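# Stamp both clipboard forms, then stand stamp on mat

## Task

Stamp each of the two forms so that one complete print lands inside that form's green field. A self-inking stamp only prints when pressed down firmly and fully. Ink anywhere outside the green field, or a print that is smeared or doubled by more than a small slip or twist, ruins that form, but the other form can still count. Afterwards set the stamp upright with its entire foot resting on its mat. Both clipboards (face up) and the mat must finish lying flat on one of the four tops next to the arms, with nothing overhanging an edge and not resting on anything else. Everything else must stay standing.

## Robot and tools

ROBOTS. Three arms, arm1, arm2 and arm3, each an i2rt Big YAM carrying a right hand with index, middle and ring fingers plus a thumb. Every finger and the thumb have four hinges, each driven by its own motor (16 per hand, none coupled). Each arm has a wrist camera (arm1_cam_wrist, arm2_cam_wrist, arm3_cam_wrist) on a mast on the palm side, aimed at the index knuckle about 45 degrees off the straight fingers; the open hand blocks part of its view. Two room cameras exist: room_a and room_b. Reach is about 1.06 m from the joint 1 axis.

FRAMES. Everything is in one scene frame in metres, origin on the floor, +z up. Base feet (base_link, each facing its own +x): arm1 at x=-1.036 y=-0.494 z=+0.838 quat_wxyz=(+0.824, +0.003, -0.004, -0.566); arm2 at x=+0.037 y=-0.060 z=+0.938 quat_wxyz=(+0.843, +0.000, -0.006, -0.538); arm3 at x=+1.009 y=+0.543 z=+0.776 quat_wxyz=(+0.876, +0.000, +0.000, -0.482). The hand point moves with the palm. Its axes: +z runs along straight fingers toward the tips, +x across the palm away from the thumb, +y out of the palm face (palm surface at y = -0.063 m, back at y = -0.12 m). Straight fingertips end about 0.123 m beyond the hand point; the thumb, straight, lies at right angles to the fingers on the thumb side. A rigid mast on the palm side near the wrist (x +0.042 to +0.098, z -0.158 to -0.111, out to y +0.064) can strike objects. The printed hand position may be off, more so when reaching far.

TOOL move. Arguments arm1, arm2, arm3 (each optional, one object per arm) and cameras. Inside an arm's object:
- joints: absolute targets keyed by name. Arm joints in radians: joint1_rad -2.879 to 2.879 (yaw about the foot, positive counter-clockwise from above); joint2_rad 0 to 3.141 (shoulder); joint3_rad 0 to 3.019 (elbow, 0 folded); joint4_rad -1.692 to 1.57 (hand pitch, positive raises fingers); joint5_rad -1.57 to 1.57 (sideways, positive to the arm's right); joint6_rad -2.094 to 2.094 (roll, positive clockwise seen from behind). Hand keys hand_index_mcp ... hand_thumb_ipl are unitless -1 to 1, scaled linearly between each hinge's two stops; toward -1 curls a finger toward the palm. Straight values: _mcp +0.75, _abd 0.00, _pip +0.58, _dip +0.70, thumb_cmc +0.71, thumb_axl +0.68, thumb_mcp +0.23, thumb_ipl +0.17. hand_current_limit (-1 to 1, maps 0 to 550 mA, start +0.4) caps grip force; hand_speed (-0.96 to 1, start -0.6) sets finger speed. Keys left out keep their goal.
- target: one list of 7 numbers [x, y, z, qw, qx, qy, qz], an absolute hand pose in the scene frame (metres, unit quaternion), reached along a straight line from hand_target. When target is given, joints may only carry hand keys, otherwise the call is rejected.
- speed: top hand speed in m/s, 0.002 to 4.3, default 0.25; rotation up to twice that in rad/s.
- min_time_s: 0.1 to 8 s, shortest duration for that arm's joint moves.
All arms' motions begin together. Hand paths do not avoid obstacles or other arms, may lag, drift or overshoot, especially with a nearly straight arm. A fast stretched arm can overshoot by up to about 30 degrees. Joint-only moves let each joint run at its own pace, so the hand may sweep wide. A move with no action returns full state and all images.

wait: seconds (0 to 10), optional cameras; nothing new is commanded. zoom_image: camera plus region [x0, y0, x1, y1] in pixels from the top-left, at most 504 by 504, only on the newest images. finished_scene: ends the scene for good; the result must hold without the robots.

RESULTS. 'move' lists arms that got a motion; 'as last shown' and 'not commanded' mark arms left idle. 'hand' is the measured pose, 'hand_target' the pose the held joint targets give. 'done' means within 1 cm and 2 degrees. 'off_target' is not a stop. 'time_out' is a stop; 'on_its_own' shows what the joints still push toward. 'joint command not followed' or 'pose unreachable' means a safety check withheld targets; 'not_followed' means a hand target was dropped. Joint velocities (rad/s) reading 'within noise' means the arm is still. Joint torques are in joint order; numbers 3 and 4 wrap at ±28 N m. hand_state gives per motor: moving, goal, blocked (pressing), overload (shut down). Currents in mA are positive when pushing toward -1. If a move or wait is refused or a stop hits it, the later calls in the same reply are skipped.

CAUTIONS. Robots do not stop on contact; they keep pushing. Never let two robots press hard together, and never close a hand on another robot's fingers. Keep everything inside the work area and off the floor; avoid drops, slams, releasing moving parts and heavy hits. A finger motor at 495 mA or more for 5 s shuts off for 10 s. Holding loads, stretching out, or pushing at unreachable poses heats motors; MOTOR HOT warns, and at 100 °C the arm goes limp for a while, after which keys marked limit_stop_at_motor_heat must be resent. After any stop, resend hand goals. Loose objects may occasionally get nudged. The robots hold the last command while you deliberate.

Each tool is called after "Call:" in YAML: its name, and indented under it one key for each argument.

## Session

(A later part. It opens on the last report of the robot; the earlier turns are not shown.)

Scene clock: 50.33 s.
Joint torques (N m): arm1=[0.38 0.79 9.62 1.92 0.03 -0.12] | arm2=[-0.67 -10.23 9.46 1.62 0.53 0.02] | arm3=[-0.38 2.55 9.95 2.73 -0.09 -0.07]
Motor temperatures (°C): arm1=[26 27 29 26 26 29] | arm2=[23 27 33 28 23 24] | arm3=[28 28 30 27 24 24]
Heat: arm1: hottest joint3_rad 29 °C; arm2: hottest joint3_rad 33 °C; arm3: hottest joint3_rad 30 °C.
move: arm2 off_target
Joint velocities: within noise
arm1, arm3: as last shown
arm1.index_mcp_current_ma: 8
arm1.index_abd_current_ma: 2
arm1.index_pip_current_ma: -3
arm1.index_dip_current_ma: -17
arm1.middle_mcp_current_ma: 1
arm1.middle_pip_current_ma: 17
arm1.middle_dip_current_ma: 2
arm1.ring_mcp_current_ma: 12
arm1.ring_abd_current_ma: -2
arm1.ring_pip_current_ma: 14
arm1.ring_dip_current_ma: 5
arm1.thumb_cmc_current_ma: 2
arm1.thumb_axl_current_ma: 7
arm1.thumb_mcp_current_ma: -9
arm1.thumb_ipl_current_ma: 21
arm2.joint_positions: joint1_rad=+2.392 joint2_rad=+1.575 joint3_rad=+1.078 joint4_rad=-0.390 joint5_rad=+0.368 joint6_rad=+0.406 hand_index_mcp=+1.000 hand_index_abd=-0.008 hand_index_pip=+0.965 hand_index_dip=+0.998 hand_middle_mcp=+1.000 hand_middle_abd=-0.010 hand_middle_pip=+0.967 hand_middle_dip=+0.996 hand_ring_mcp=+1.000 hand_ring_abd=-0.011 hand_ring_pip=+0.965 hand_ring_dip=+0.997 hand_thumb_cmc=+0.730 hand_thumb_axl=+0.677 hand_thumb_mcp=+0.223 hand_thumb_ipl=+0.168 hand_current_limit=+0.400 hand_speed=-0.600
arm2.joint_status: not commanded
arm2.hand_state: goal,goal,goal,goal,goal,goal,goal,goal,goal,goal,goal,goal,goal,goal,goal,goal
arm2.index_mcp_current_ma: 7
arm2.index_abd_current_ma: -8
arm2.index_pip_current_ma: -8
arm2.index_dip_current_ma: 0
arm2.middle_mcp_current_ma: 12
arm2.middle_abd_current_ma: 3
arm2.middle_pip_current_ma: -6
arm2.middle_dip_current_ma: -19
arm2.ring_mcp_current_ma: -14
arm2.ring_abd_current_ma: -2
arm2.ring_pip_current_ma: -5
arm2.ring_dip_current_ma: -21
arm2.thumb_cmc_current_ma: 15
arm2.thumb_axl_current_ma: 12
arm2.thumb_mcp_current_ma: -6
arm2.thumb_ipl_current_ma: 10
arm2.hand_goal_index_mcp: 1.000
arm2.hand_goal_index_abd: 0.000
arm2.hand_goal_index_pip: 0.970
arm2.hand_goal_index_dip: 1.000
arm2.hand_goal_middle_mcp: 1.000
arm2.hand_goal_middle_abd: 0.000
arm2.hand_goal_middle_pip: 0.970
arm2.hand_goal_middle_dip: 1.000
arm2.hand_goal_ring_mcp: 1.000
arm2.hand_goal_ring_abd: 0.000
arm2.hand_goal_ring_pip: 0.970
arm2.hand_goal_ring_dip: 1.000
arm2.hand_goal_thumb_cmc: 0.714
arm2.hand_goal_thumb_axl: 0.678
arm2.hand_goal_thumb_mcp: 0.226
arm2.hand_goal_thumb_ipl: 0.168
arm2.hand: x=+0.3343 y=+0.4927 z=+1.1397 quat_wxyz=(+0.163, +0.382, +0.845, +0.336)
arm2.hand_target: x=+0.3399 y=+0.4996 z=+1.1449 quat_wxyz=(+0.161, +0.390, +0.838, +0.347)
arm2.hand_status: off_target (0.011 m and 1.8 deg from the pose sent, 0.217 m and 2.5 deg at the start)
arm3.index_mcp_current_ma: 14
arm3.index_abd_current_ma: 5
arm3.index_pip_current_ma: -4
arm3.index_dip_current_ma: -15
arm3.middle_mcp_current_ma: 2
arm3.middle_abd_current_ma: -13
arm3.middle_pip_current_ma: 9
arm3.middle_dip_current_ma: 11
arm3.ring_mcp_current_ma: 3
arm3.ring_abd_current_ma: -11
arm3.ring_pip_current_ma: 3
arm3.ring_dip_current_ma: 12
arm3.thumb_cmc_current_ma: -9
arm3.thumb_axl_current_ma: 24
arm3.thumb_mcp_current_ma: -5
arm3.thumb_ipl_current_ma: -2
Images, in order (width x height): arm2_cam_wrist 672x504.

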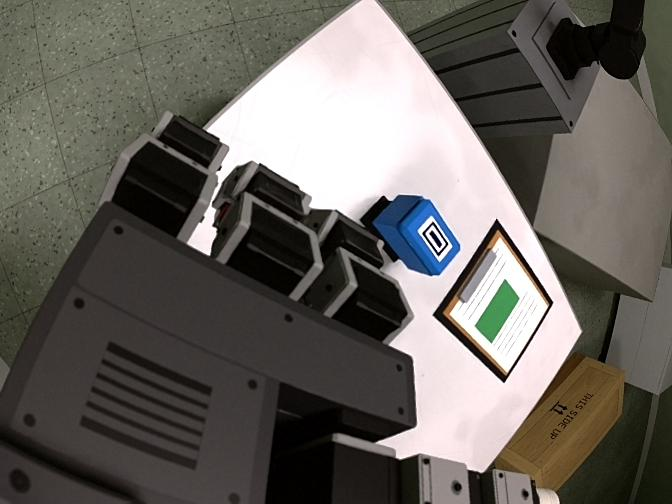

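Call:
move:
  arm2: {"target": [0.576, 0.369, 1.13, 0, 0.5628, 0.8266, 0], "speed": 0.25, "joints": {"hand_index_mcp": 0.753, "hand_index_pip": 0.577, "hand_index_dip": 0.696, "hand_ring_mcp": 0.753, "hand_ring_pip": 0.577, "hand_ring_dip": 0.696, "hand_index_abd": 0.133, "hand_ring_abd": -0.133, "hand_thumb_cmc": 0.714}}
  cameras: ["arm2_cam_wrist", "room_a", "room_b"]

Scene clock: 78.73 s.
Joint torques (N m): arm1=[0.38 0.79 9.62 1.91 0.03 -0.12] | arm2=[-0.5 -14.27 10.67 -0.46 -0.07 -0.2] | arm3=[-0.15 2.37 10 2.74 -0.08 -0.13]
Motor temperatures (°C): arm1=[26 27 31 26 26 29] | arm2=[23 28 33 28 23 24] | arm3=[28 27 32 27 23 24]
Heat: arm1: hottest joint3_rad 31 °C; arm2: hottest joint3_rad 33 °C; arm3: hottest joint3_rad 32 °C.
move: arm2 off_target
Joint velocities: within noise
arm1, arm3: as last shown
arm1.index_mcp_current_ma: 3
arm1.index_abd_current_ma: -2
arm1.index_pip_current_ma: 16
arm1.index_dip_current_ma: -4
arm1.middle_mcp_current_ma: 5
arm1.middle_abd_current_ma: -15
arm1.middle_pip_current_ma: 0
arm1.middle_dip_current_ma: 7
arm1.ring_mcp_current_ma: 5
arm1.ring_abd_current_ma: 10
arm1.ring_pip_current_ma: 12
arm1.ring_dip_current_ma: -10
arm1.thumb_cmc_current_ma: 0
arm1.thumb_axl_current_ma: -7
arm1.thumb_mcp_current_ma: -3
arm1.thumb_ipl_current_ma: -4
arm2.joint_positions: joint1_rad=+1.878 joint2_rad=+1.954 joint3_rad=+1.908 joint4_rad=-1.531 joint5_rad=-0.008 joint6_rad=+0.381 hand_index_mcp=+0.753 hand_index_abd=+0.123 hand_index_pip=+0.579 hand_index_dip=+0.699 hand_middle_mcp=+0.991 hand_middle_abd=-0.005 hand_middle_pip=+0.967 hand_middle_dip=+0.996 hand_ring_mcp=+0.751 hand_ring_abd=-0.124 hand_ring_pip=+0.581 hand_ring_dip=+0.700 hand_thumb_cmc=+0.713 hand_thumb_axl=+0.677 hand_thumb_mcp=+0.221 hand_thumb_ipl=+0.168 hand_current_limit=+0.400 hand_speed=-0.600
arm2.joint_status: all done
arm2.hand_state: goal,goal,goal,goal,goal,goal,goal,goal,goal,goal,goal,goal,goal,goal,goal,goal
arm2.index_mcp_current_ma: 0
arm2.index_abd_current_ma: -20
arm2.index_pip_current_ma: 6
arm2.index_dip_current_ma: -18
arm2.middle_mcp_current_ma: -10
arm2.middle_abd_current_ma: 7
arm2.middle_pip_current_ma: 11
arm2.middle_dip_current_ma: -6
arm2.ring_mcp_current_ma: -9
arm2.ring_abd_current_ma: -13
arm2.ring_pip_current_ma: -3
arm2.ring_dip_current_ma: -8
arm2.thumb_cmc_current_ma: 7
arm2.thumb_axl_current_ma: 10
arm2.thumb_mcp_current_ma: -4
arm2.thumb_ipl_current_ma: 8
arm2.hand_goal_index_mcp: 0.754
arm2.hand_goal_index_abd: 0.134
arm2.hand_goal_index_pip: 0.578
arm2.hand_goal_index_dip: 0.696
arm2.hand_goal_middle_mcp: 1.000
arm2.hand_goal_middle_abd: 0.000
arm2.hand_goal_middle_pip: 0.970
arm2.hand_goal_middle_dip: 1.000
arm2.hand_goal_ring_mcp: 0.754
arm2.hand_goal_ring_abd: -0.132
arm2.hand_goal_ring_pip: 0.578
arm2.hand_goal_ring_dip: 0.696
arm2.hand_goal_thumb_cmc: 0.714
arm2.hand_goal_thumb_axl: 0.678
arm2.hand_goal_thumb_mcp: 0.226
arm2.hand_goal_thumb_ipl: 0.168
arm2.hand: x=+0.5688 y=+0.3603 z=+1.1305 quat_wxyz=(+0.001, +0.568, +0.823, -0.002)
arm2.hand_target: x=+0.5756 y=+0.3688 z=+1.1300 quat_wxyz=(+0.000, +0.563, +0.827, +0.001)
arm2.hand_status: off_target (0.011 m and 0.8 deg from the pose sent, 0.272 m and 48.0 deg at the start)
arm3.index_mcp_current_ma: -1
arm3.index_abd_current_ma: 12
arm3.index_pip_current_ma: -2
arm3.index_dip_current_ma: 6
arm3.middle_mcp_current_ma: 6
arm3.middle_abd_current_ma: -19
arm3.middle_pip_current_ma: 5
arm3.middle_dip_current_ma: 1
arm3.ring_mcp_current_ma: 1
arm3.ring_abd_current_ma: -2
arm3.ring_pip_current_ma: -9
arm3.ring_dip_current_ma: 8
arm3.thumb_cmc_current_ma: 1
arm3.thumb_axl_current_ma: 9
arm3.thumb_mcp_current_ma: -7
arm3.thumb_ipl_current_ma: -4
Images, in order (width x height): arm2_cam_wrist 672x504, room_a 672x504, room_b 672x504.

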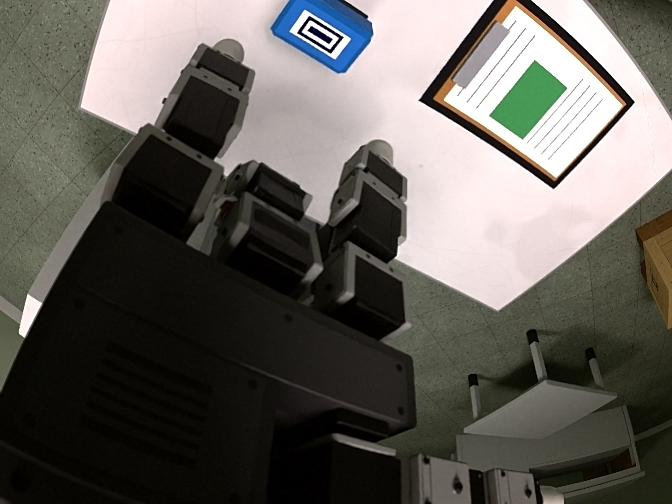

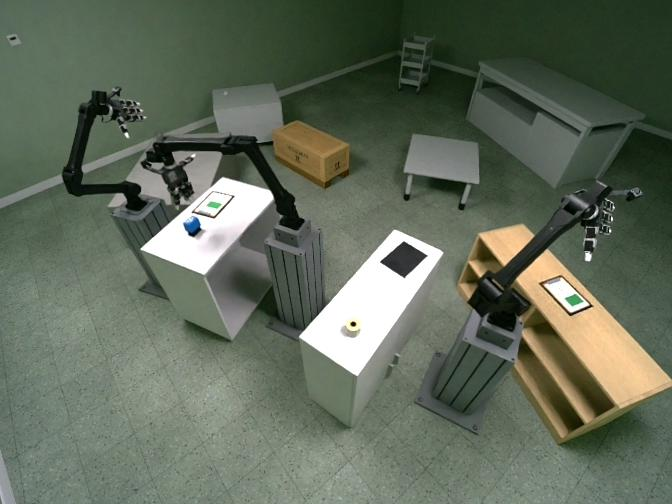

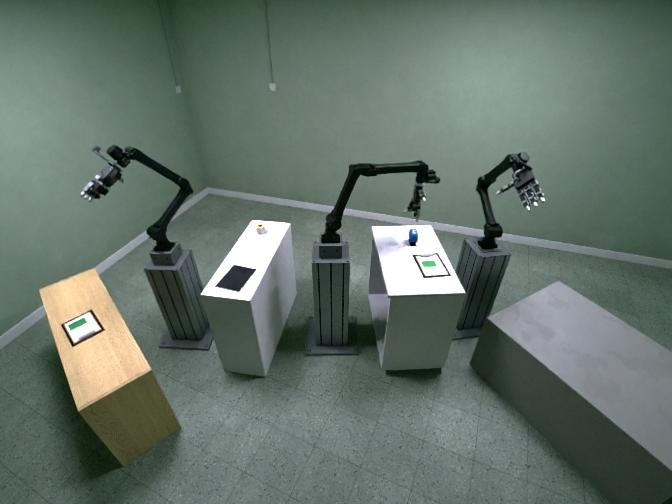

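Call:
zoom_image:
  camera: "arm2_cam_wrist"
  region: [200, 0, 440, 180]

Scaled by 2.100 from the camera's image (finer frame: 960x720).

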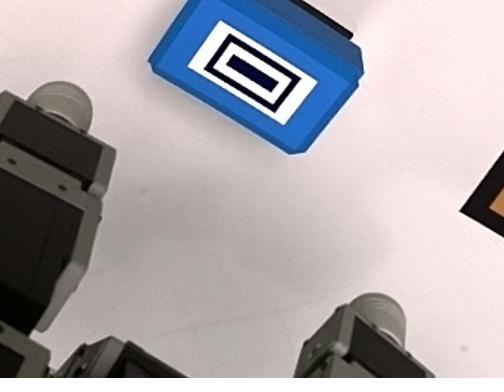

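Call:
move:
  arm2: {"target": [0.575, 0.381, 1.03, 0, 0.5299, 0.848, 0], "speed": 0.15}
  cameras: ["arm2_cam_wrist", "room_a", "room_b"]

Call:
zoom_image:
  camera: "arm2_cam_wrist"
  region: [200, 0, 440, 180]

Call:
zoom_image:
  camera: "room_b"
  region: [370, 160, 480, 290]

Call:
zoom_image:
  camera: "room_a"
  region: [130, 130, 260, 260]

Scene clock: 83.43 s.
Joint torques (N m): arm1=[0.38 0.79 9.62 1.91 0.03 -0.12] | arm2=[0.21 -15.56 7.58 0.23 -0.07 -0.19] | arm3=[-0.26 2.02 9.96 2.7 -0.09 -0.08]
Motor temperatures (°C): arm1=[26 27 31 26 26 29] | arm2=[23 28 33 28 23 24] | arm3=[28 27 32 27 23 24]
Heat: arm1: hottest joint3_rad 31 °C; arm2: hottest joint3_rad 33 °C; arm3: hottest joint3_rad 32 °C.
move: arm2 off_target
Joint velocities: within noise
arm1.joint_positions: joint1_rad=-0.559 joint2_rad=+0.596 joint3_rad=+1.412 joint4_rad=-1.322 joint5_rad=+0.086 joint6_rad=+1.013 hand_index_mcp=+0.755 hand_index_abd=+0.000 hand_index_pip=+0.577 hand_index_dip=+0.696 hand_middle_mcp=+0.755 hand_middle_abd=+0.000 hand_middle_pip=+0.577 hand_middle_dip=+0.696 hand_ring_mcp=+0.756 hand_ring_abd=+0.000 hand_ring_pip=+0.577 hand_ring_dip=+0.696 hand_thumb_cmc=+0.715 hand_thumb_axl=+0.677 hand_thumb_mcp=+0.226 hand_thumb_ipl=+0.168 hand_current_limit=+0.400 hand_speed=-0.600
arm1.joint_status: not commanded
arm1.hand_state: goal,goal,goal,goal,goal,goal,goal,goal,goal,goal,goal,goal,goal,goal,goal,goal
arm1.index_mcp_current_ma: 3
arm1.index_abd_current_ma: -2
arm1.index_pip_current_ma: 25
arm1.index_dip_current_ma: -8
arm1.middle_mcp_current_ma: -15
arm1.middle_abd_current_ma: -9
arm1.middle_pip_current_ma: -1
arm1.middle_dip_current_ma: -5
arm1.ring_mcp_current_ma: 15
arm1.ring_abd_current_ma: 1
arm1.ring_pip_current_ma: 24
arm1.ring_dip_current_ma: 4
arm1.thumb_cmc_current_ma: 3
arm1.thumb_axl_current_ma: 5
arm1.thumb_mcp_current_ma: 4
arm1.thumb_ipl_current_ma: 5
arm1.hand_goal_index_mcp: 0.754
arm1.hand_goal_index_abd: 0.000
arm1.hand_goal_index_pip: 0.576
arm1.hand_goal_index_dip: 0.696
arm1.hand_goal_middle_mcp: 0.754
arm1.hand_goal_middle_abd: 0.000
arm1.hand_goal_middle_pip: 0.576
arm1.hand_goal_middle_dip: 0.696
arm1.hand_goal_ring_mcp: 0.754
arm1.hand_goal_ring_abd: 0.000
arm1.hand_goal_ring_pip: 0.576
arm1.hand_goal_ring_dip: 0.696
arm1.hand_goal_thumb_cmc: 0.714
arm1.hand_goal_thumb_axl: 0.678
arm1.hand_goal_thumb_mcp: 0.226
arm1.hand_goal_thumb_ipl: 0.168
arm1.hand: x=-1.1829 y=-0.7024 z=+1.4206 quat_wxyz=(+0.477, +0.696, -0.508, +0.172)
arm1.hand_target: x=-1.1825 y=-0.6996 z=+1.4322 quat_wxyz=(+0.487, +0.690, -0.504, +0.177)
arm1.hand_status: not commanded
arm2.joint_positions: joint1_rad=+1.878 joint2_rad=+2.015 joint3_rad=+1.767 joint4_rad=-1.317 joint5_rad=-0.008 joint6_rad=+0.311 hand_index_mcp=+0.753 hand_index_abd=+0.123 hand_index_pip=+0.579 hand_index_dip=+0.699 hand_middle_mcp=+0.991 hand_middle_abd=-0.005 hand_middle_pip=+0.967 hand_middle_dip=+0.996 hand_ring_mcp=+0.751 hand_ring_abd=-0.124 hand_ring_pip=+0.581 hand_ring_dip=+0.700 hand_thumb_cmc=+0.713 hand_thumb_axl=+0.677 hand_thumb_mcp=+0.221 hand_thumb_ipl=+0.168 hand_current_limit=+0.400 hand_speed=-0.600
arm2.joint_status: not commanded
arm2.hand_state: goal,goal,goal,goal,goal,goal,goal,goal,goal,goal,goal,goal,goal,goal,goal,goal
arm2.index_mcp_current_ma: 0
arm2.index_abd_current_ma: 7
arm2.index_pip_current_ma: 10
arm2.index_dip_current_ma: -1
arm2.middle_mcp_current_ma: -28
arm2.middle_abd_current_ma: 9
arm2.middle_pip_current_ma: -16
arm2.middle_dip_current_ma: -7
arm2.ring_mcp_current_ma: -15
arm2.ring_abd_current_ma: -16
arm2.ring_pip_current_ma: -11
arm2.ring_dip_current_ma: 6
arm2.thumb_cmc_current_ma: 17
arm2.thumb_axl_current_ma: 29
arm2.thumb_mcp_current_ma: -3
arm2.thumb_ipl_current_ma: 1
arm2.hand_goal_index_mcp: 0.754
arm2.hand_goal_index_abd: 0.134
arm2.hand_goal_index_pip: 0.578
arm2.hand_goal_index_dip: 0.696
arm2.hand_goal_middle_mcp: 1.000
arm2.hand_goal_middle_abd: 0.000
arm2.hand_goal_middle_pip: 0.970
arm2.hand_goal_middle_dip: 1.000
arm2.hand_goal_ring_mcp: 0.754
arm2.hand_goal_ring_abd: -0.132
arm2.hand_goal_ring_pip: 0.578
arm2.hand_goal_ring_dip: 0.696
arm2.hand_goal_thumb_cmc: 0.714
arm2.hand_goal_thumb_axl: 0.678
arm2.hand_goal_thumb_mcp: 0.226
arm2.hand_goal_thumb_ipl: 0.168
arm2.hand: x=+0.5771 y=+0.3735 z=+1.0426 quat_wxyz=(+0.003, +0.539, +0.842, +0.004)
arm2.hand_target: x=+0.5747 y=+0.3808 z=+1.0300 quat_wxyz=(+0.000, +0.530, +0.848, +0.000)
arm2.hand_status: off_target (0.015 m and 1.4 deg from the pose sent, 0.103 m and 5.3 deg at the start)
arm3.joint_positions: joint1_rad=-0.091 joint2_rad=+0.578 joint3_rad=+1.342 joint4_rad=-1.238 joint5_rad=-0.091 joint6_rad=+0.998 hand_index_mcp=+0.757 hand_index_abd=+0.000 hand_index_pip=+0.577 hand_index_dip=+0.696 hand_middle_mcp=+0.757 hand_middle_abd=+0.001 hand_middle_pip=+0.577 hand_middle_dip=+0.696 hand_ring_mcp=+0.757 hand_ring_abd=+0.001 hand_ring_pip=+0.577 hand_ring_dip=+0.696 hand_thumb_cmc=+0.717 hand_thumb_axl=+0.677 hand_thumb_mcp=+0.226 hand_thumb_ipl=+0.168 hand_current_limit=+0.400 hand_speed=-0.600
arm3.joint_status: not commanded
arm3.hand_state: goal,goal,goal,goal,goal,goal,goal,goal,goal,goal,goal,goal,goal,goal,goal,goal
arm3.index_mcp_current_ma: 3
arm3.index_abd_current_ma: 0
arm3.index_pip_current_ma: 1
arm3.index_dip_current_ma: 4
arm3.middle_mcp_current_ma: -7
arm3.middle_abd_current_ma: -3
arm3.middle_pip_current_ma: 1
arm3.middle_dip_current_ma: 11
arm3.ring_mcp_current_ma: 10
arm3.ring_abd_current_ma: -19
arm3.ring_pip_current_ma: -9
arm3.ring_dip_current_ma: -2
arm3.thumb_cmc_current_ma: 15
arm3.thumb_axl_current_ma: 11
arm3.thumb_mcp_current_ma: -6
arm3.thumb_ipl_current_ma: 4
arm3.hand_goal_index_mcp: 0.754
arm3.hand_goal_index_abd: 0.000
arm3.hand_goal_index_pip: 0.576
arm3.hand_goal_index_dip: 0.696
arm3.hand_goal_middle_mcp: 0.754
arm3.hand_goal_middle_abd: 0.000
arm3.hand_goal_middle_pip: 0.576
arm3.hand_goal_middle_dip: 0.696
arm3.hand_goal_ring_mcp: 0.754
arm3.hand_goal_ring_abd: 0.000
arm3.hand_goal_ring_pip: 0.576
arm3.hand_goal_ring_dip: 0.696
arm3.hand_goal_thumb_cmc: 0.714
arm3.hand_goal_thumb_axl: 0.678
arm3.hand_goal_thumb_mcp: 0.226
arm3.hand_goal_thumb_ipl: 0.168
arm3.hand: x=+1.0652 y=+0.2841 z=+1.3427 quat_wxyz=(+0.359, +0.830, -0.197, +0.379)
arm3.hand_target: x=+1.0637 y=+0.2869 z=+1.3560 quat_wxyz=(+0.369, +0.822, -0.195, +0.387)
arm3.hand_status: not commanded
Images, in order (width x height): arm2_cam_wrist 672x504, room_a 672x504, room_b 672x504.

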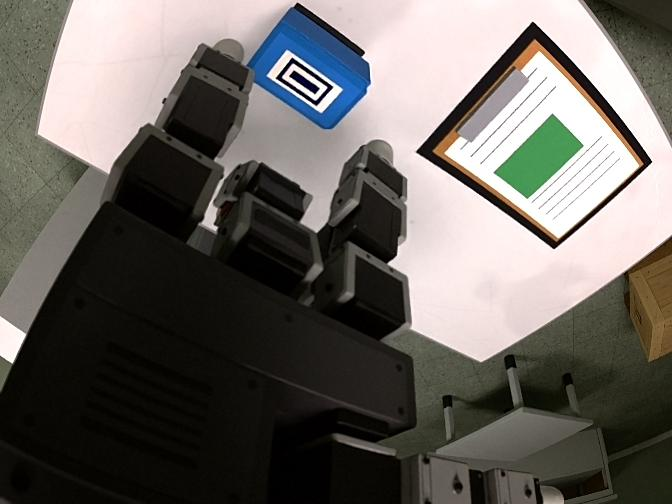

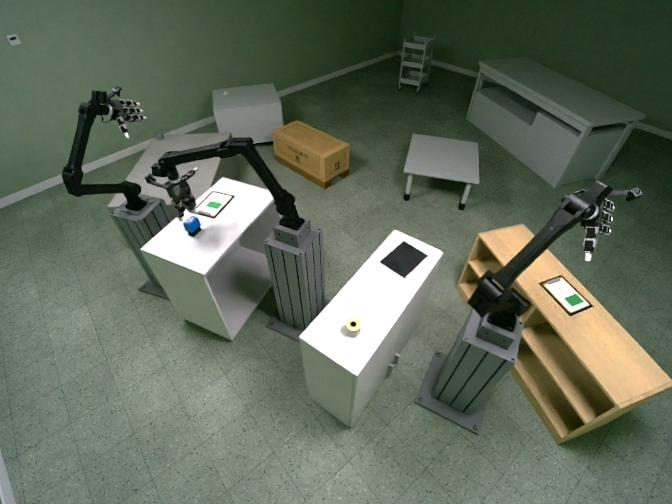

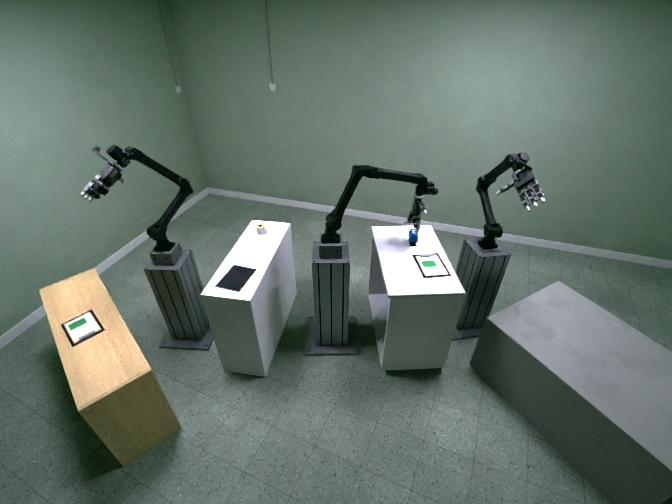

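Scaled by 2.100 from the camera's image (finer frame: 960x720).

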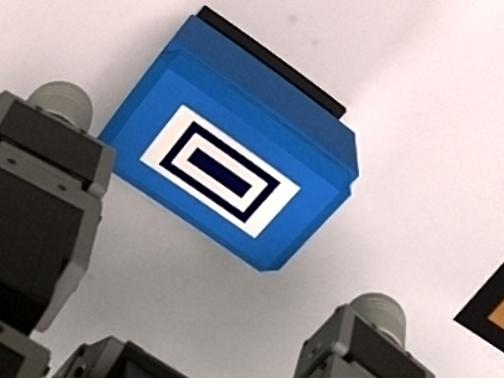

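Scaled by 3.877 from the camera's image (finer frame: 960x720).

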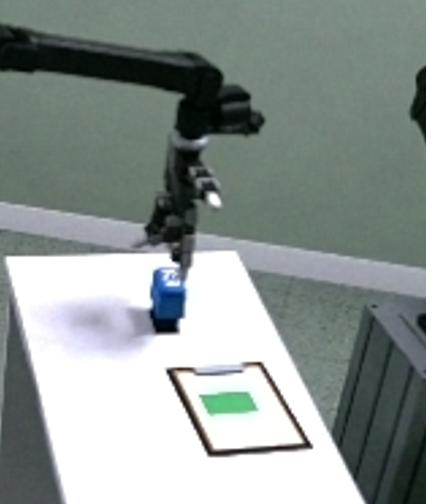

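Scaled by 3.877 from the camera's image (finer frame: 960x720).

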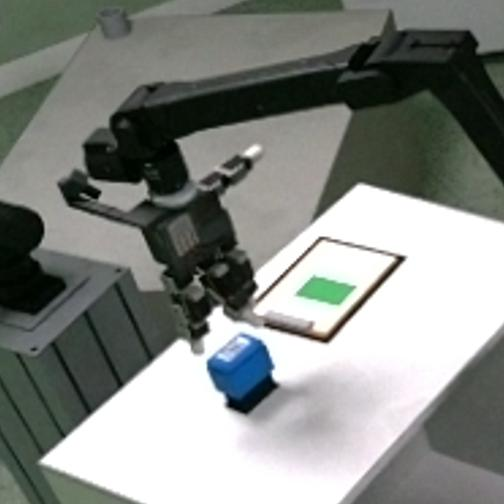

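Call:
move:
  arm2: {"target": [0.566, 0.377, 0.995, 0, 0.5314, 0.8471, 0], "speed": 0.1}
  cameras: ["arm2_cam_wrist", "room_a", "room_b"]

Call:
zoom_image:
  camera: "arm2_cam_wrist"
  region: [200, 0, 440, 180]

Call:
zoom_image:
  camera: "room_b"
  region: [370, 190, 460, 280]

Call:
zoom_image:
  camera: "room_a"
  region: [150, 160, 250, 260]

Scene clock: 91.83 s.
Joint torques (N m): arm1=[0.38 0.79 9.62 1.91 0.03 -0.12] | arm2=[0.79 -14.74 7.04 0.28 -0.06 -0.11] | arm3=[-0.21 2.2 9.94 2.62 -0.07 -0.08]
Motor temperatures (°C): arm1=[26 27 31 26 26 29] | arm2=[23 29 32 28 23 24] | arm3=[28 27 32 27 23 24]
Heat: arm1: hottest joint3_rad 31 °C; arm2: hottest joint3_rad 32 °C; arm3: hottest joint3_rad 32 °C.
move: arm2 off_target
Joint velocities: within noise
arm1, arm3: as last shown
arm1.index_mcp_current_ma: -13
arm1.index_abd_current_ma: 0
arm1.index_pip_current_ma: 13
arm1.index_dip_current_ma: 4
arm1.middle_mcp_current_ma: -2
arm1.middle_abd_current_ma: -8
arm1.middle_pip_current_ma: 14
arm1.middle_dip_current_ma: 0
arm1.ring_mcp_current_ma: 12
arm1.ring_abd_current_ma: -10
arm1.ring_pip_current_ma: 14
arm1.ring_dip_current_ma: -3
arm1.thumb_cmc_current_ma: 8
arm1.thumb_axl_current_ma: -1
arm1.thumb_mcp_current_ma: 6
arm1.thumb_ipl_current_ma: -19
arm2.joint_positions: joint1_rad=+1.878 joint2_rad=+2.015 joint3_rad=+1.684 joint4_rad=-1.225 joint5_rad=-0.008 joint6_rad=+0.310 hand_index_mcp=+0.753 hand_index_abd=+0.123 hand_index_pip=+0.579 hand_index_dip=+0.699 hand_middle_mcp=+0.991 hand_middle_abd=-0.005 hand_middle_pip=+0.967 hand_middle_dip=+0.996 hand_ring_mcp=+0.751 hand_ring_abd=-0.124 hand_ring_pip=+0.581 hand_ring_dip=+0.700 hand_thumb_cmc=+0.713 hand_thumb_axl=+0.677 hand_thumb_mcp=+0.221 hand_thumb_ipl=+0.168 hand_current_limit=+0.400 hand_speed=-0.600
arm2.joint_status: not commanded
arm2.hand_state: goal,goal,goal,goal,goal,goal,goal,goal,goal,goal,goal,goal,goal,goal,goal,goal
arm2.index_mcp_current_ma: 22
arm2.index_abd_current_ma: -5
arm2.index_pip_current_ma: -13
arm2.index_dip_current_ma: 3
arm2.middle_mcp_current_ma: -9
arm2.middle_abd_current_ma: -18
arm2.middle_pip_current_ma: -17
arm2.middle_dip_current_ma: -5
arm2.ring_mcp_current_ma: -21
arm2.ring_abd_current_ma: -11
arm2.ring_pip_current_ma: -7
arm2.ring_dip_current_ma: -11
arm2.thumb_cmc_current_ma: -5
arm2.thumb_axl_current_ma: 9
arm2.thumb_mcp_current_ma: 2
arm2.thumb_ipl_current_ma: 15
arm2.hand_goal_index_mcp: 0.754
arm2.hand_goal_index_abd: 0.134
arm2.hand_goal_index_pip: 0.578
arm2.hand_goal_index_dip: 0.696
arm2.hand_goal_middle_mcp: 1.000
arm2.hand_goal_middle_abd: 0.000
arm2.hand_goal_middle_pip: 0.970
arm2.hand_goal_middle_dip: 1.000
arm2.hand_goal_ring_mcp: 0.754
arm2.hand_goal_ring_abd: -0.132
arm2.hand_goal_ring_pip: 0.578
arm2.hand_goal_ring_dip: 0.696
arm2.hand_goal_thumb_cmc: 0.714
arm2.hand_goal_thumb_axl: 0.678
arm2.hand_goal_thumb_mcp: 0.226
arm2.hand_goal_thumb_ipl: 0.168
arm2.hand: x=+0.5725 y=+0.3689 z=+1.0130 quat_wxyz=(+0.004, +0.539, +0.842, +0.009)
arm2.hand_target: x=+0.5656 y=+0.3765 z=+0.9951 quat_wxyz=(+0.000, +0.531, +0.847, +0.000)
arm2.hand_status: off_target (0.021 m and 1.5 deg from the pose sent, 0.049 m and 1.2 deg at the start)
arm3.index_mcp_current_ma: 9
arm3.index_abd_current_ma: 1
arm3.index_pip_current_ma: -6
arm3.index_dip_current_ma: -4
arm3.middle_mcp_current_ma: -3
arm3.middle_abd_current_ma: -15
arm3.middle_pip_current_ma: 4
arm3.middle_dip_current_ma: 15
arm3.ring_mcp_current_ma: -13
arm3.ring_abd_current_ma: -17
arm3.ring_pip_current_ma: -3
arm3.ring_dip_current_ma: 8
arm3.thumb_cmc_current_ma: 0
arm3.thumb_axl_current_ma: 5
arm3.thumb_mcp_current_ma: -17
arm3.thumb_ipl_current_ma: -9
Images, in order (width x height): arm2_cam_wrist 672x504, room_a 672x504, room_b 672x504.

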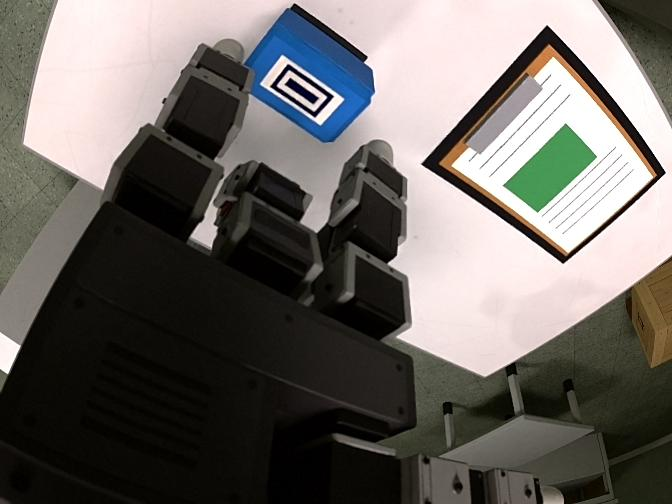

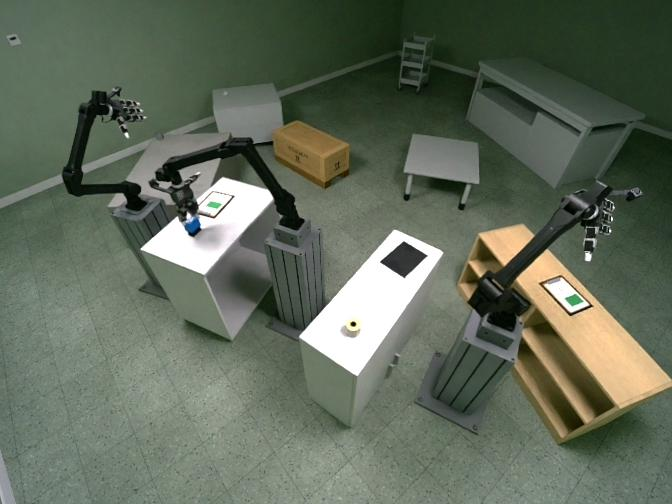

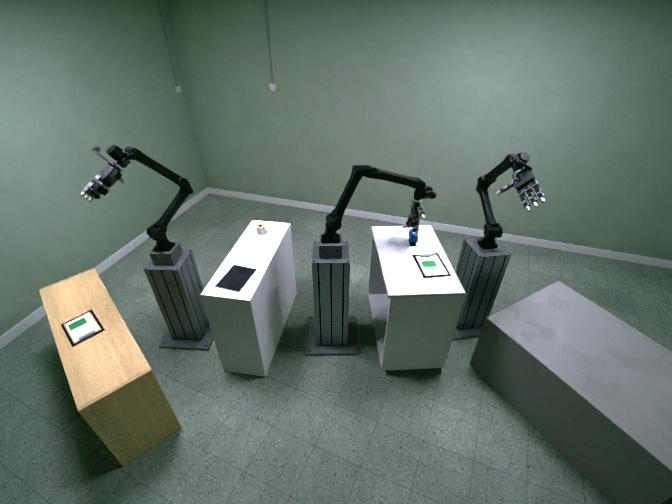

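Scaled by 2.100 from the camera's image (finer frame: 960x720).

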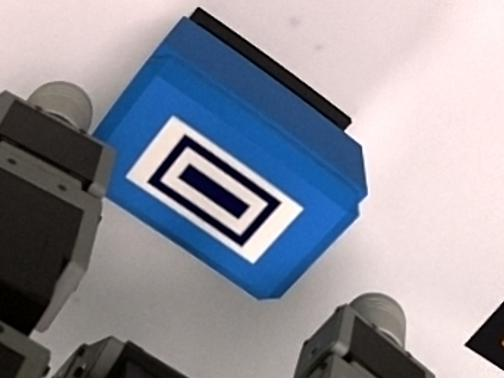

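Scaled by 5.600 from the camera's image (finer frame: 960x720).

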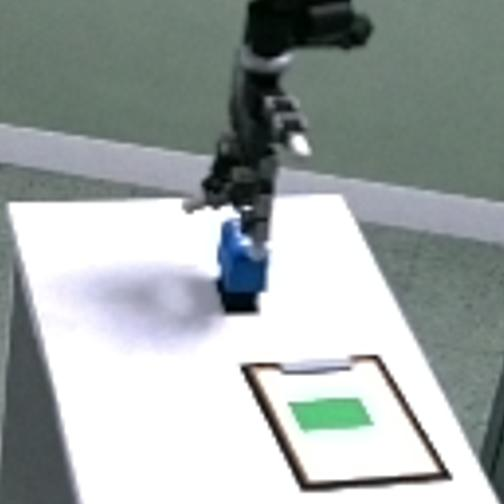

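Scaled by 5.040 from the camera's image (finer frame: 960x720).

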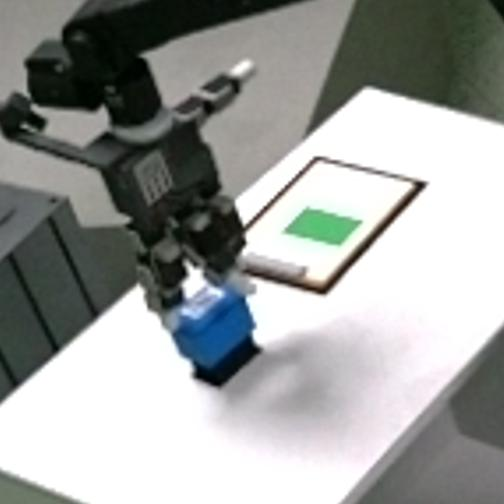

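Call:
move:
  arm2: {"target": [0.559, 0.371, 0.958, 0, 0.5314, 0.8471, 0], "speed": 0.1}
  cameras: ["arm2_cam_wrist", "room_a", "room_b"]

Call:
zoom_image:
  camera: "arm2_cam_wrist"
  region: [200, 0, 440, 180]

Call:
zoom_image:
  camera: "room_b"
  region: [370, 190, 460, 280]

Call:
zoom_image:
  camera: "room_a"
  region: [150, 160, 250, 260]

Scene clock: 94.43 s.
Joint torques (N m): arm1=[0.38 0.79 9.62 1.92 0.03 -0.12] | arm2=[0.62 -14.15 6.68 0.27 0.07 -0.09] | arm3=[-0.56 2.55 9.94 2.76 -0.07 -0.1]
Motor temperatures (°C): arm1=[26 27 31 26 26 29] | arm2=[23 29 32 27 23 24] | arm3=[28 27 32 27 23 24]
Heat: arm1: hottest joint3_rad 31 °C; arm2: hottest joint3_rad 32 °C; arm3: hottest joint3_rad 32 °C.
move: arm2 off_target
Joint velocities: within noise
arm1, arm3: as last shown
arm1.index_mcp_current_ma: -4
arm1.index_abd_current_ma: -8
arm1.index_pip_current_ma: -2
arm1.index_dip_current_ma: -11
arm1.middle_mcp_current_ma: -7
arm1.middle_abd_current_ma: -13
arm1.middle_pip_current_ma: 18
arm1.middle_dip_current_ma: 8
arm1.ring_mcp_current_ma: 8
arm1.ring_abd_current_ma: -8
arm1.ring_dip_current_ma: 18
arm1.thumb_cmc_current_ma: 9
arm1.thumb_axl_current_ma: 2
arm1.thumb_mcp_current_ma: 21
arm1.thumb_ipl_current_ma: -12
arm2.joint_positions: joint1_rad=+1.881 joint2_rad=+2.025 joint3_rad=+1.607 joint4_rad=-1.130 joint5_rad=-0.011 joint6_rad=+0.310 hand_index_mcp=+0.753 hand_index_abd=+0.123 hand_index_pip=+0.579 hand_index_dip=+0.699 hand_middle_mcp=+0.991 hand_middle_abd=-0.005 hand_middle_pip=+0.967 hand_middle_dip=+0.996 hand_ring_mcp=+0.751 hand_ring_abd=-0.132 hand_ring_pip=+0.584 hand_ring_dip=+0.700 hand_thumb_cmc=+0.713 hand_thumb_axl=+0.677 hand_thumb_mcp=+0.221 hand_thumb_ipl=+0.168 hand_current_limit=+0.400 hand_speed=-0.600
arm2.joint_status: not commanded
arm2.hand_state: goal,goal,goal,goal,goal,goal,goal,goal,goal,goal,goal,goal,goal,goal,goal,goal
arm2.index_mcp_current_ma: -8
arm2.index_abd_current_ma: 7
arm2.index_pip_current_ma: -23
arm2.index_dip_current_ma: -13
arm2.middle_mcp_current_ma: -12
arm2.middle_abd_current_ma: 2
arm2.middle_pip_current_ma: 8
arm2.middle_dip_current_ma: -13
arm2.ring_mcp_current_ma: -16
arm2.ring_abd_current_ma: -27
arm2.ring_pip_current_ma: -6
arm2.ring_dip_current_ma: -10
arm2.thumb_cmc_current_ma: 24
arm2.thumb_axl_current_ma: -4
arm2.thumb_mcp_current_ma: 19
arm2.thumb_ipl_current_ma: -14
arm2.hand_goal_index_mcp: 0.754
arm2.hand_goal_index_abd: 0.134
arm2.hand_goal_index_pip: 0.578
arm2.hand_goal_index_dip: 0.696
arm2.hand_goal_middle_mcp: 1.000
arm2.hand_goal_middle_abd: 0.000
arm2.hand_goal_middle_pip: 0.970
arm2.hand_goal_middle_dip: 1.000
arm2.hand_goal_ring_mcp: 0.754
arm2.hand_goal_ring_abd: -0.132
arm2.hand_goal_ring_pip: 0.578
arm2.hand_goal_ring_dip: 0.696
arm2.hand_goal_thumb_cmc: 0.714
arm2.hand_goal_thumb_axl: 0.678
arm2.hand_goal_thumb_mcp: 0.226
arm2.hand_goal_thumb_ipl: 0.168
arm2.hand: x=+0.5660 y=+0.3656 z=+0.9799 quat_wxyz=(+0.004, +0.538, +0.843, +0.013)
arm2.hand_target: x=+0.5585 y=+0.3703 z=+0.9582 quat_wxyz=(+0.000, +0.531, +0.847, +0.000)
arm2.hand_status: off_target (0.024 m and 1.7 deg from the pose sent, 0.057 m and 1.5 deg at the start)
arm3.index_mcp_current_ma: 18
arm3.index_abd_current_ma: 13
arm3.index_pip_current_ma: 0
arm3.index_dip_current_ma: -7
arm3.middle_mcp_current_ma: 3
arm3.middle_pip_current_ma: 6
arm3.middle_dip_current_ma: 12
arm3.ring_mcp_current_ma: -20
arm3.ring_abd_current_ma: -12
arm3.ring_pip_current_ma: -17
arm3.ring_dip_current_ma: 6
arm3.thumb_cmc_current_ma: 2
arm3.thumb_axl_current_ma: 9
arm3.thumb_mcp_current_ma: -5
arm3.thumb_ipl_current_ma: -5
Images, in order (width x height): arm2_cam_wrist 672x504, room_a 672x504, room_b 672x504.

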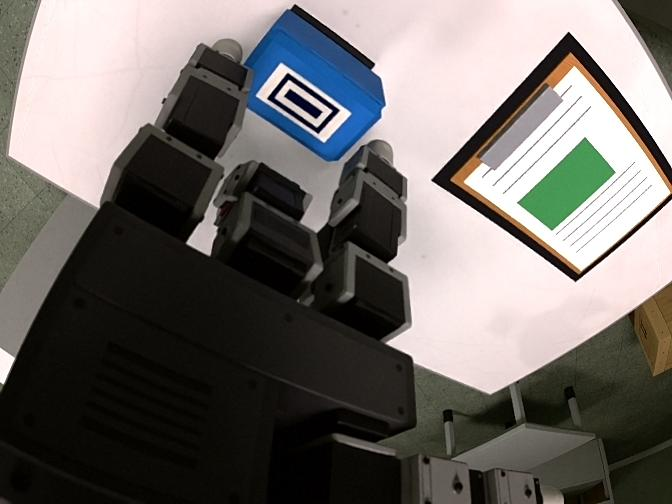

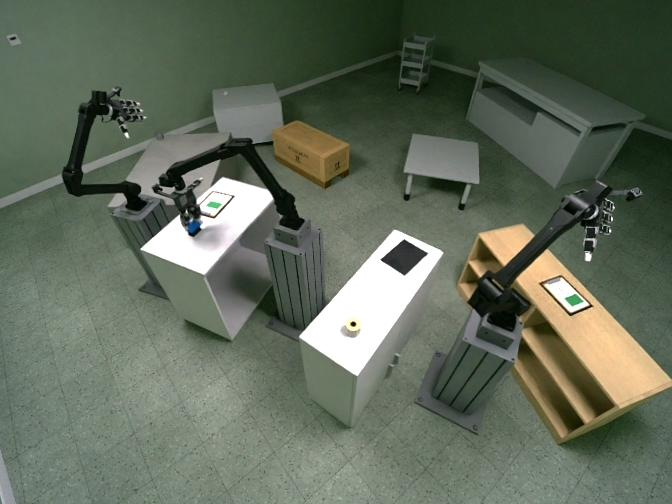

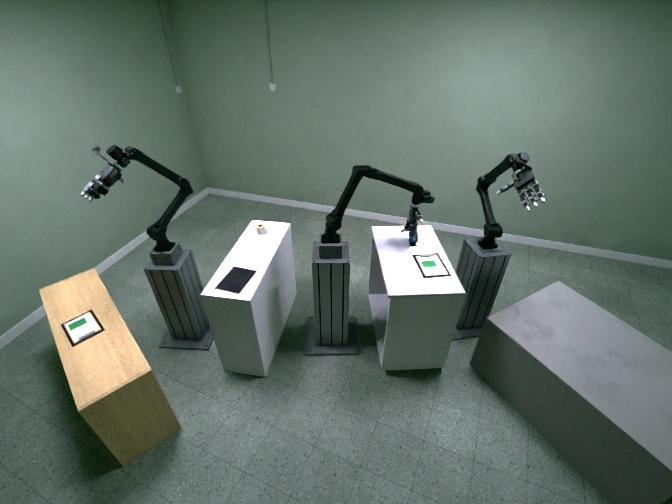

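Scaled by 2.100 from the camera's image (finer frame: 960x720).

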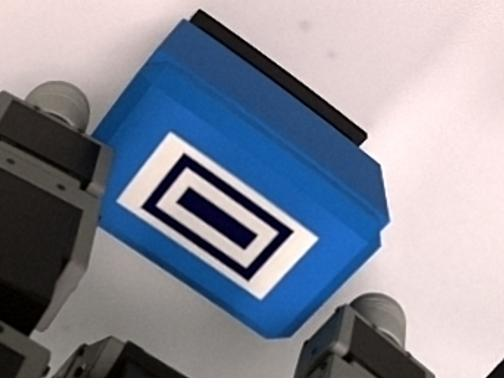

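Scaled by 5.600 from the camera's image (finer frame: 960x720).

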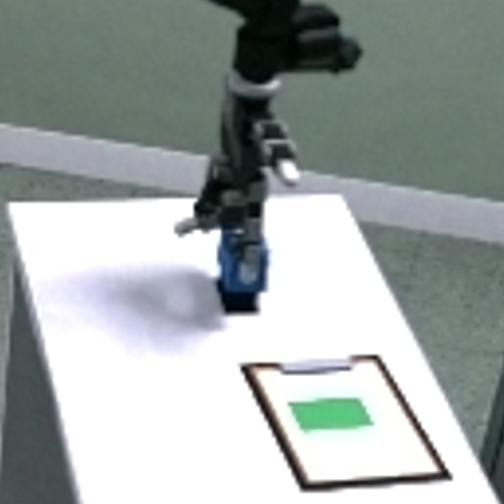

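Scaled by 5.040 from the camera's image (finer frame: 960x720).

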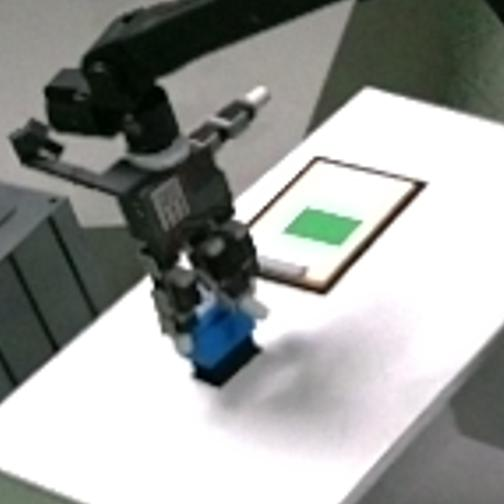

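Call:
move:
  arm2: {"target": [0.557, 0.374, 0.946, 0, 0.5314, 0.8471, 0], "speed": 0.1}
  cameras: ["arm2_cam_wrist"]

Call:
zoom_image:
  camera: "arm2_cam_wrist"
  region: [200, 0, 440, 180]

Scene clock: 96.60 s.
Joint torques (N m): arm1=[0.32 0.79 9.63 1.91 0.03 -0.12] | arm2=[0.91 -13.16 6.11 0.55 0.08 -0.03] | arm3=[-0.26 2.32 9.94 2.67 -0.08 -0.12]
Motor temperatures (°C): arm1=[26 27 31 26 26 29] | arm2=[23 29 32 27 23 24] | arm3=[28 27 32 27 23 24]
Heat: arm1: hottest joint3_rad 31 °C; arm2: hottest joint3_rad 32 °C; arm3: hottest joint3_rad 32 °C.
move: arm2 off_target
Joint velocities: within noise
arm1, arm3: as last shown
arm1.index_mcp_current_ma: -9
arm1.index_abd_current_ma: -3
arm1.index_pip_current_ma: 2
arm1.middle_mcp_current_ma: 10
arm1.middle_abd_current_ma: 6
arm1.middle_pip_current_ma: -5
arm1.middle_dip_current_ma: -2
arm1.ring_mcp_current_ma: 5
arm1.ring_abd_current_ma: -13
arm1.ring_pip_current_ma: -12
arm1.ring_dip_current_ma: 17
arm1.thumb_cmc_current_ma: 3
arm1.thumb_axl_current_ma: 0
arm1.thumb_mcp_current_ma: 1
arm1.thumb_ipl_current_ma: -30
arm2.joint_positions: joint1_rad=+1.885 joint2_rad=+2.025 joint3_rad=+1.604 joint4_rad=-1.113 joint5_rad=-0.011 joint6_rad=+0.310 hand_index_mcp=+0.753 hand_index_abd=+0.123 hand_index_pip=+0.579 hand_index_dip=+0.699 hand_middle_mcp=+0.991 hand_middle_abd=-0.005 hand_middle_pip=+0.967 hand_middle_dip=+0.996 hand_ring_mcp=+0.778 hand_ring_abd=-0.108 hand_ring_pip=+0.588 hand_ring_dip=+0.696 hand_thumb_cmc=+0.713 hand_thumb_axl=+0.677 hand_thumb_mcp=+0.221 hand_thumb_ipl=+0.168 hand_current_limit=+0.400 hand_speed=-0.600
arm2.joint_status: not commanded
arm2.hand_state: goal,goal,goal,goal,goal,goal,goal,goal,blocked,blocked,goal,goal,goal,goal,goal,goal
arm2.index_mcp_current_ma: -3
arm2.index_abd_current_ma: -21
arm2.index_pip_current_ma: -1
arm2.index_dip_current_ma: 17
arm2.middle_mcp_current_ma: -6
arm2.middle_abd_current_ma: 3
arm2.middle_pip_current_ma: 12
arm2.middle_dip_current_ma: -25
arm2.ring_mcp_current_ma: 10
arm2.ring_abd_current_ma: -10
arm2.ring_pip_current_ma: -6
arm2.ring_dip_current_ma: -8
arm2.thumb_cmc_current_ma: 4
arm2.thumb_axl_current_ma: 0
arm2.thumb_mcp_current_ma: 7
arm2.thumb_ipl_current_ma: 16
arm2.hand_goal_index_mcp: 0.754
arm2.hand_goal_index_abd: 0.134
arm2.hand_goal_index_pip: 0.578
arm2.hand_goal_index_dip: 0.696
arm2.hand_goal_middle_mcp: 1.000
arm2.hand_goal_middle_abd: 0.000
arm2.hand_goal_middle_pip: 0.970
arm2.hand_goal_middle_dip: 1.000
arm2.hand_goal_ring_mcp: 0.754
arm2.hand_goal_ring_abd: -0.132
arm2.hand_goal_ring_pip: 0.578
arm2.hand_goal_ring_dip: 0.696
arm2.hand_goal_thumb_cmc: 0.714
arm2.hand_goal_thumb_axl: 0.678
arm2.hand_goal_thumb_mcp: 0.226
arm2.hand_goal_thumb_ipl: 0.168
arm2.hand: x=+0.5669 y=+0.3695 z=+0.9801 quat_wxyz=(+0.005, +0.536, +0.844, +0.020)
arm2.hand_target: x=+0.5560 y=+0.3728 z=+0.9468 quat_wxyz=(+0.000, +0.531, +0.847, +0.000)
arm2.hand_status: off_target (0.036 m and 2.4 deg from the pose sent, 0.036 m and 1.7 deg at the start)
arm3.index_mcp_current_ma: -2
arm3.index_abd_current_ma: 2
arm3.index_pip_current_ma: -8
arm3.index_dip_current_ma: 5
arm3.middle_mcp_current_ma: -11
arm3.middle_abd_current_ma: -1
arm3.middle_pip_current_ma: -11
arm3.middle_dip_current_ma: -4
arm3.ring_mcp_current_ma: 0
arm3.ring_abd_current_ma: -21
arm3.ring_pip_current_ma: -2
arm3.ring_dip_current_ma: -5
arm3.thumb_cmc_current_ma: -8
arm3.thumb_axl_current_ma: 10
arm3.thumb_mcp_current_ma: -11
arm3.thumb_ipl_current_ma: -11
Images, in order (width x height): arm2_cam_wrist 672x504.

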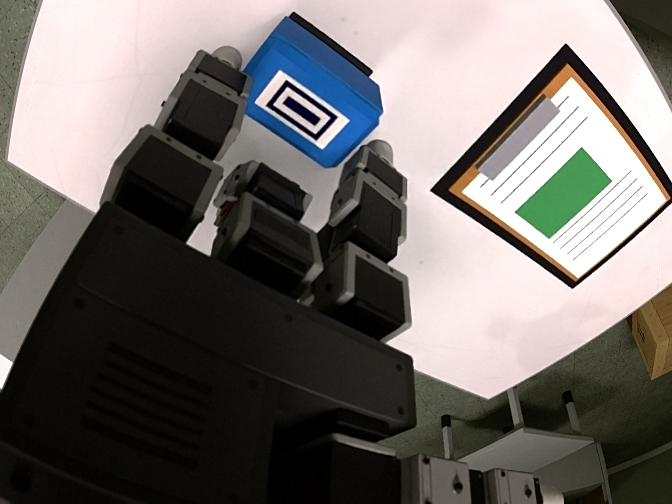

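Scaled by 2.100 from the camera's image (finer frame: 960x720).

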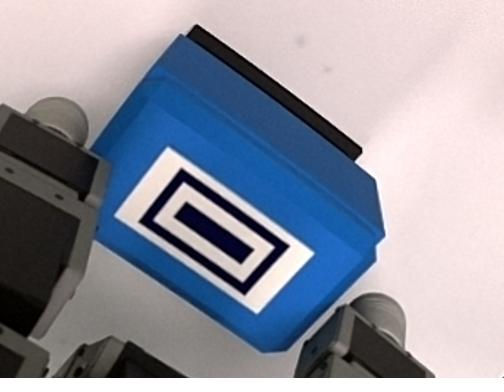

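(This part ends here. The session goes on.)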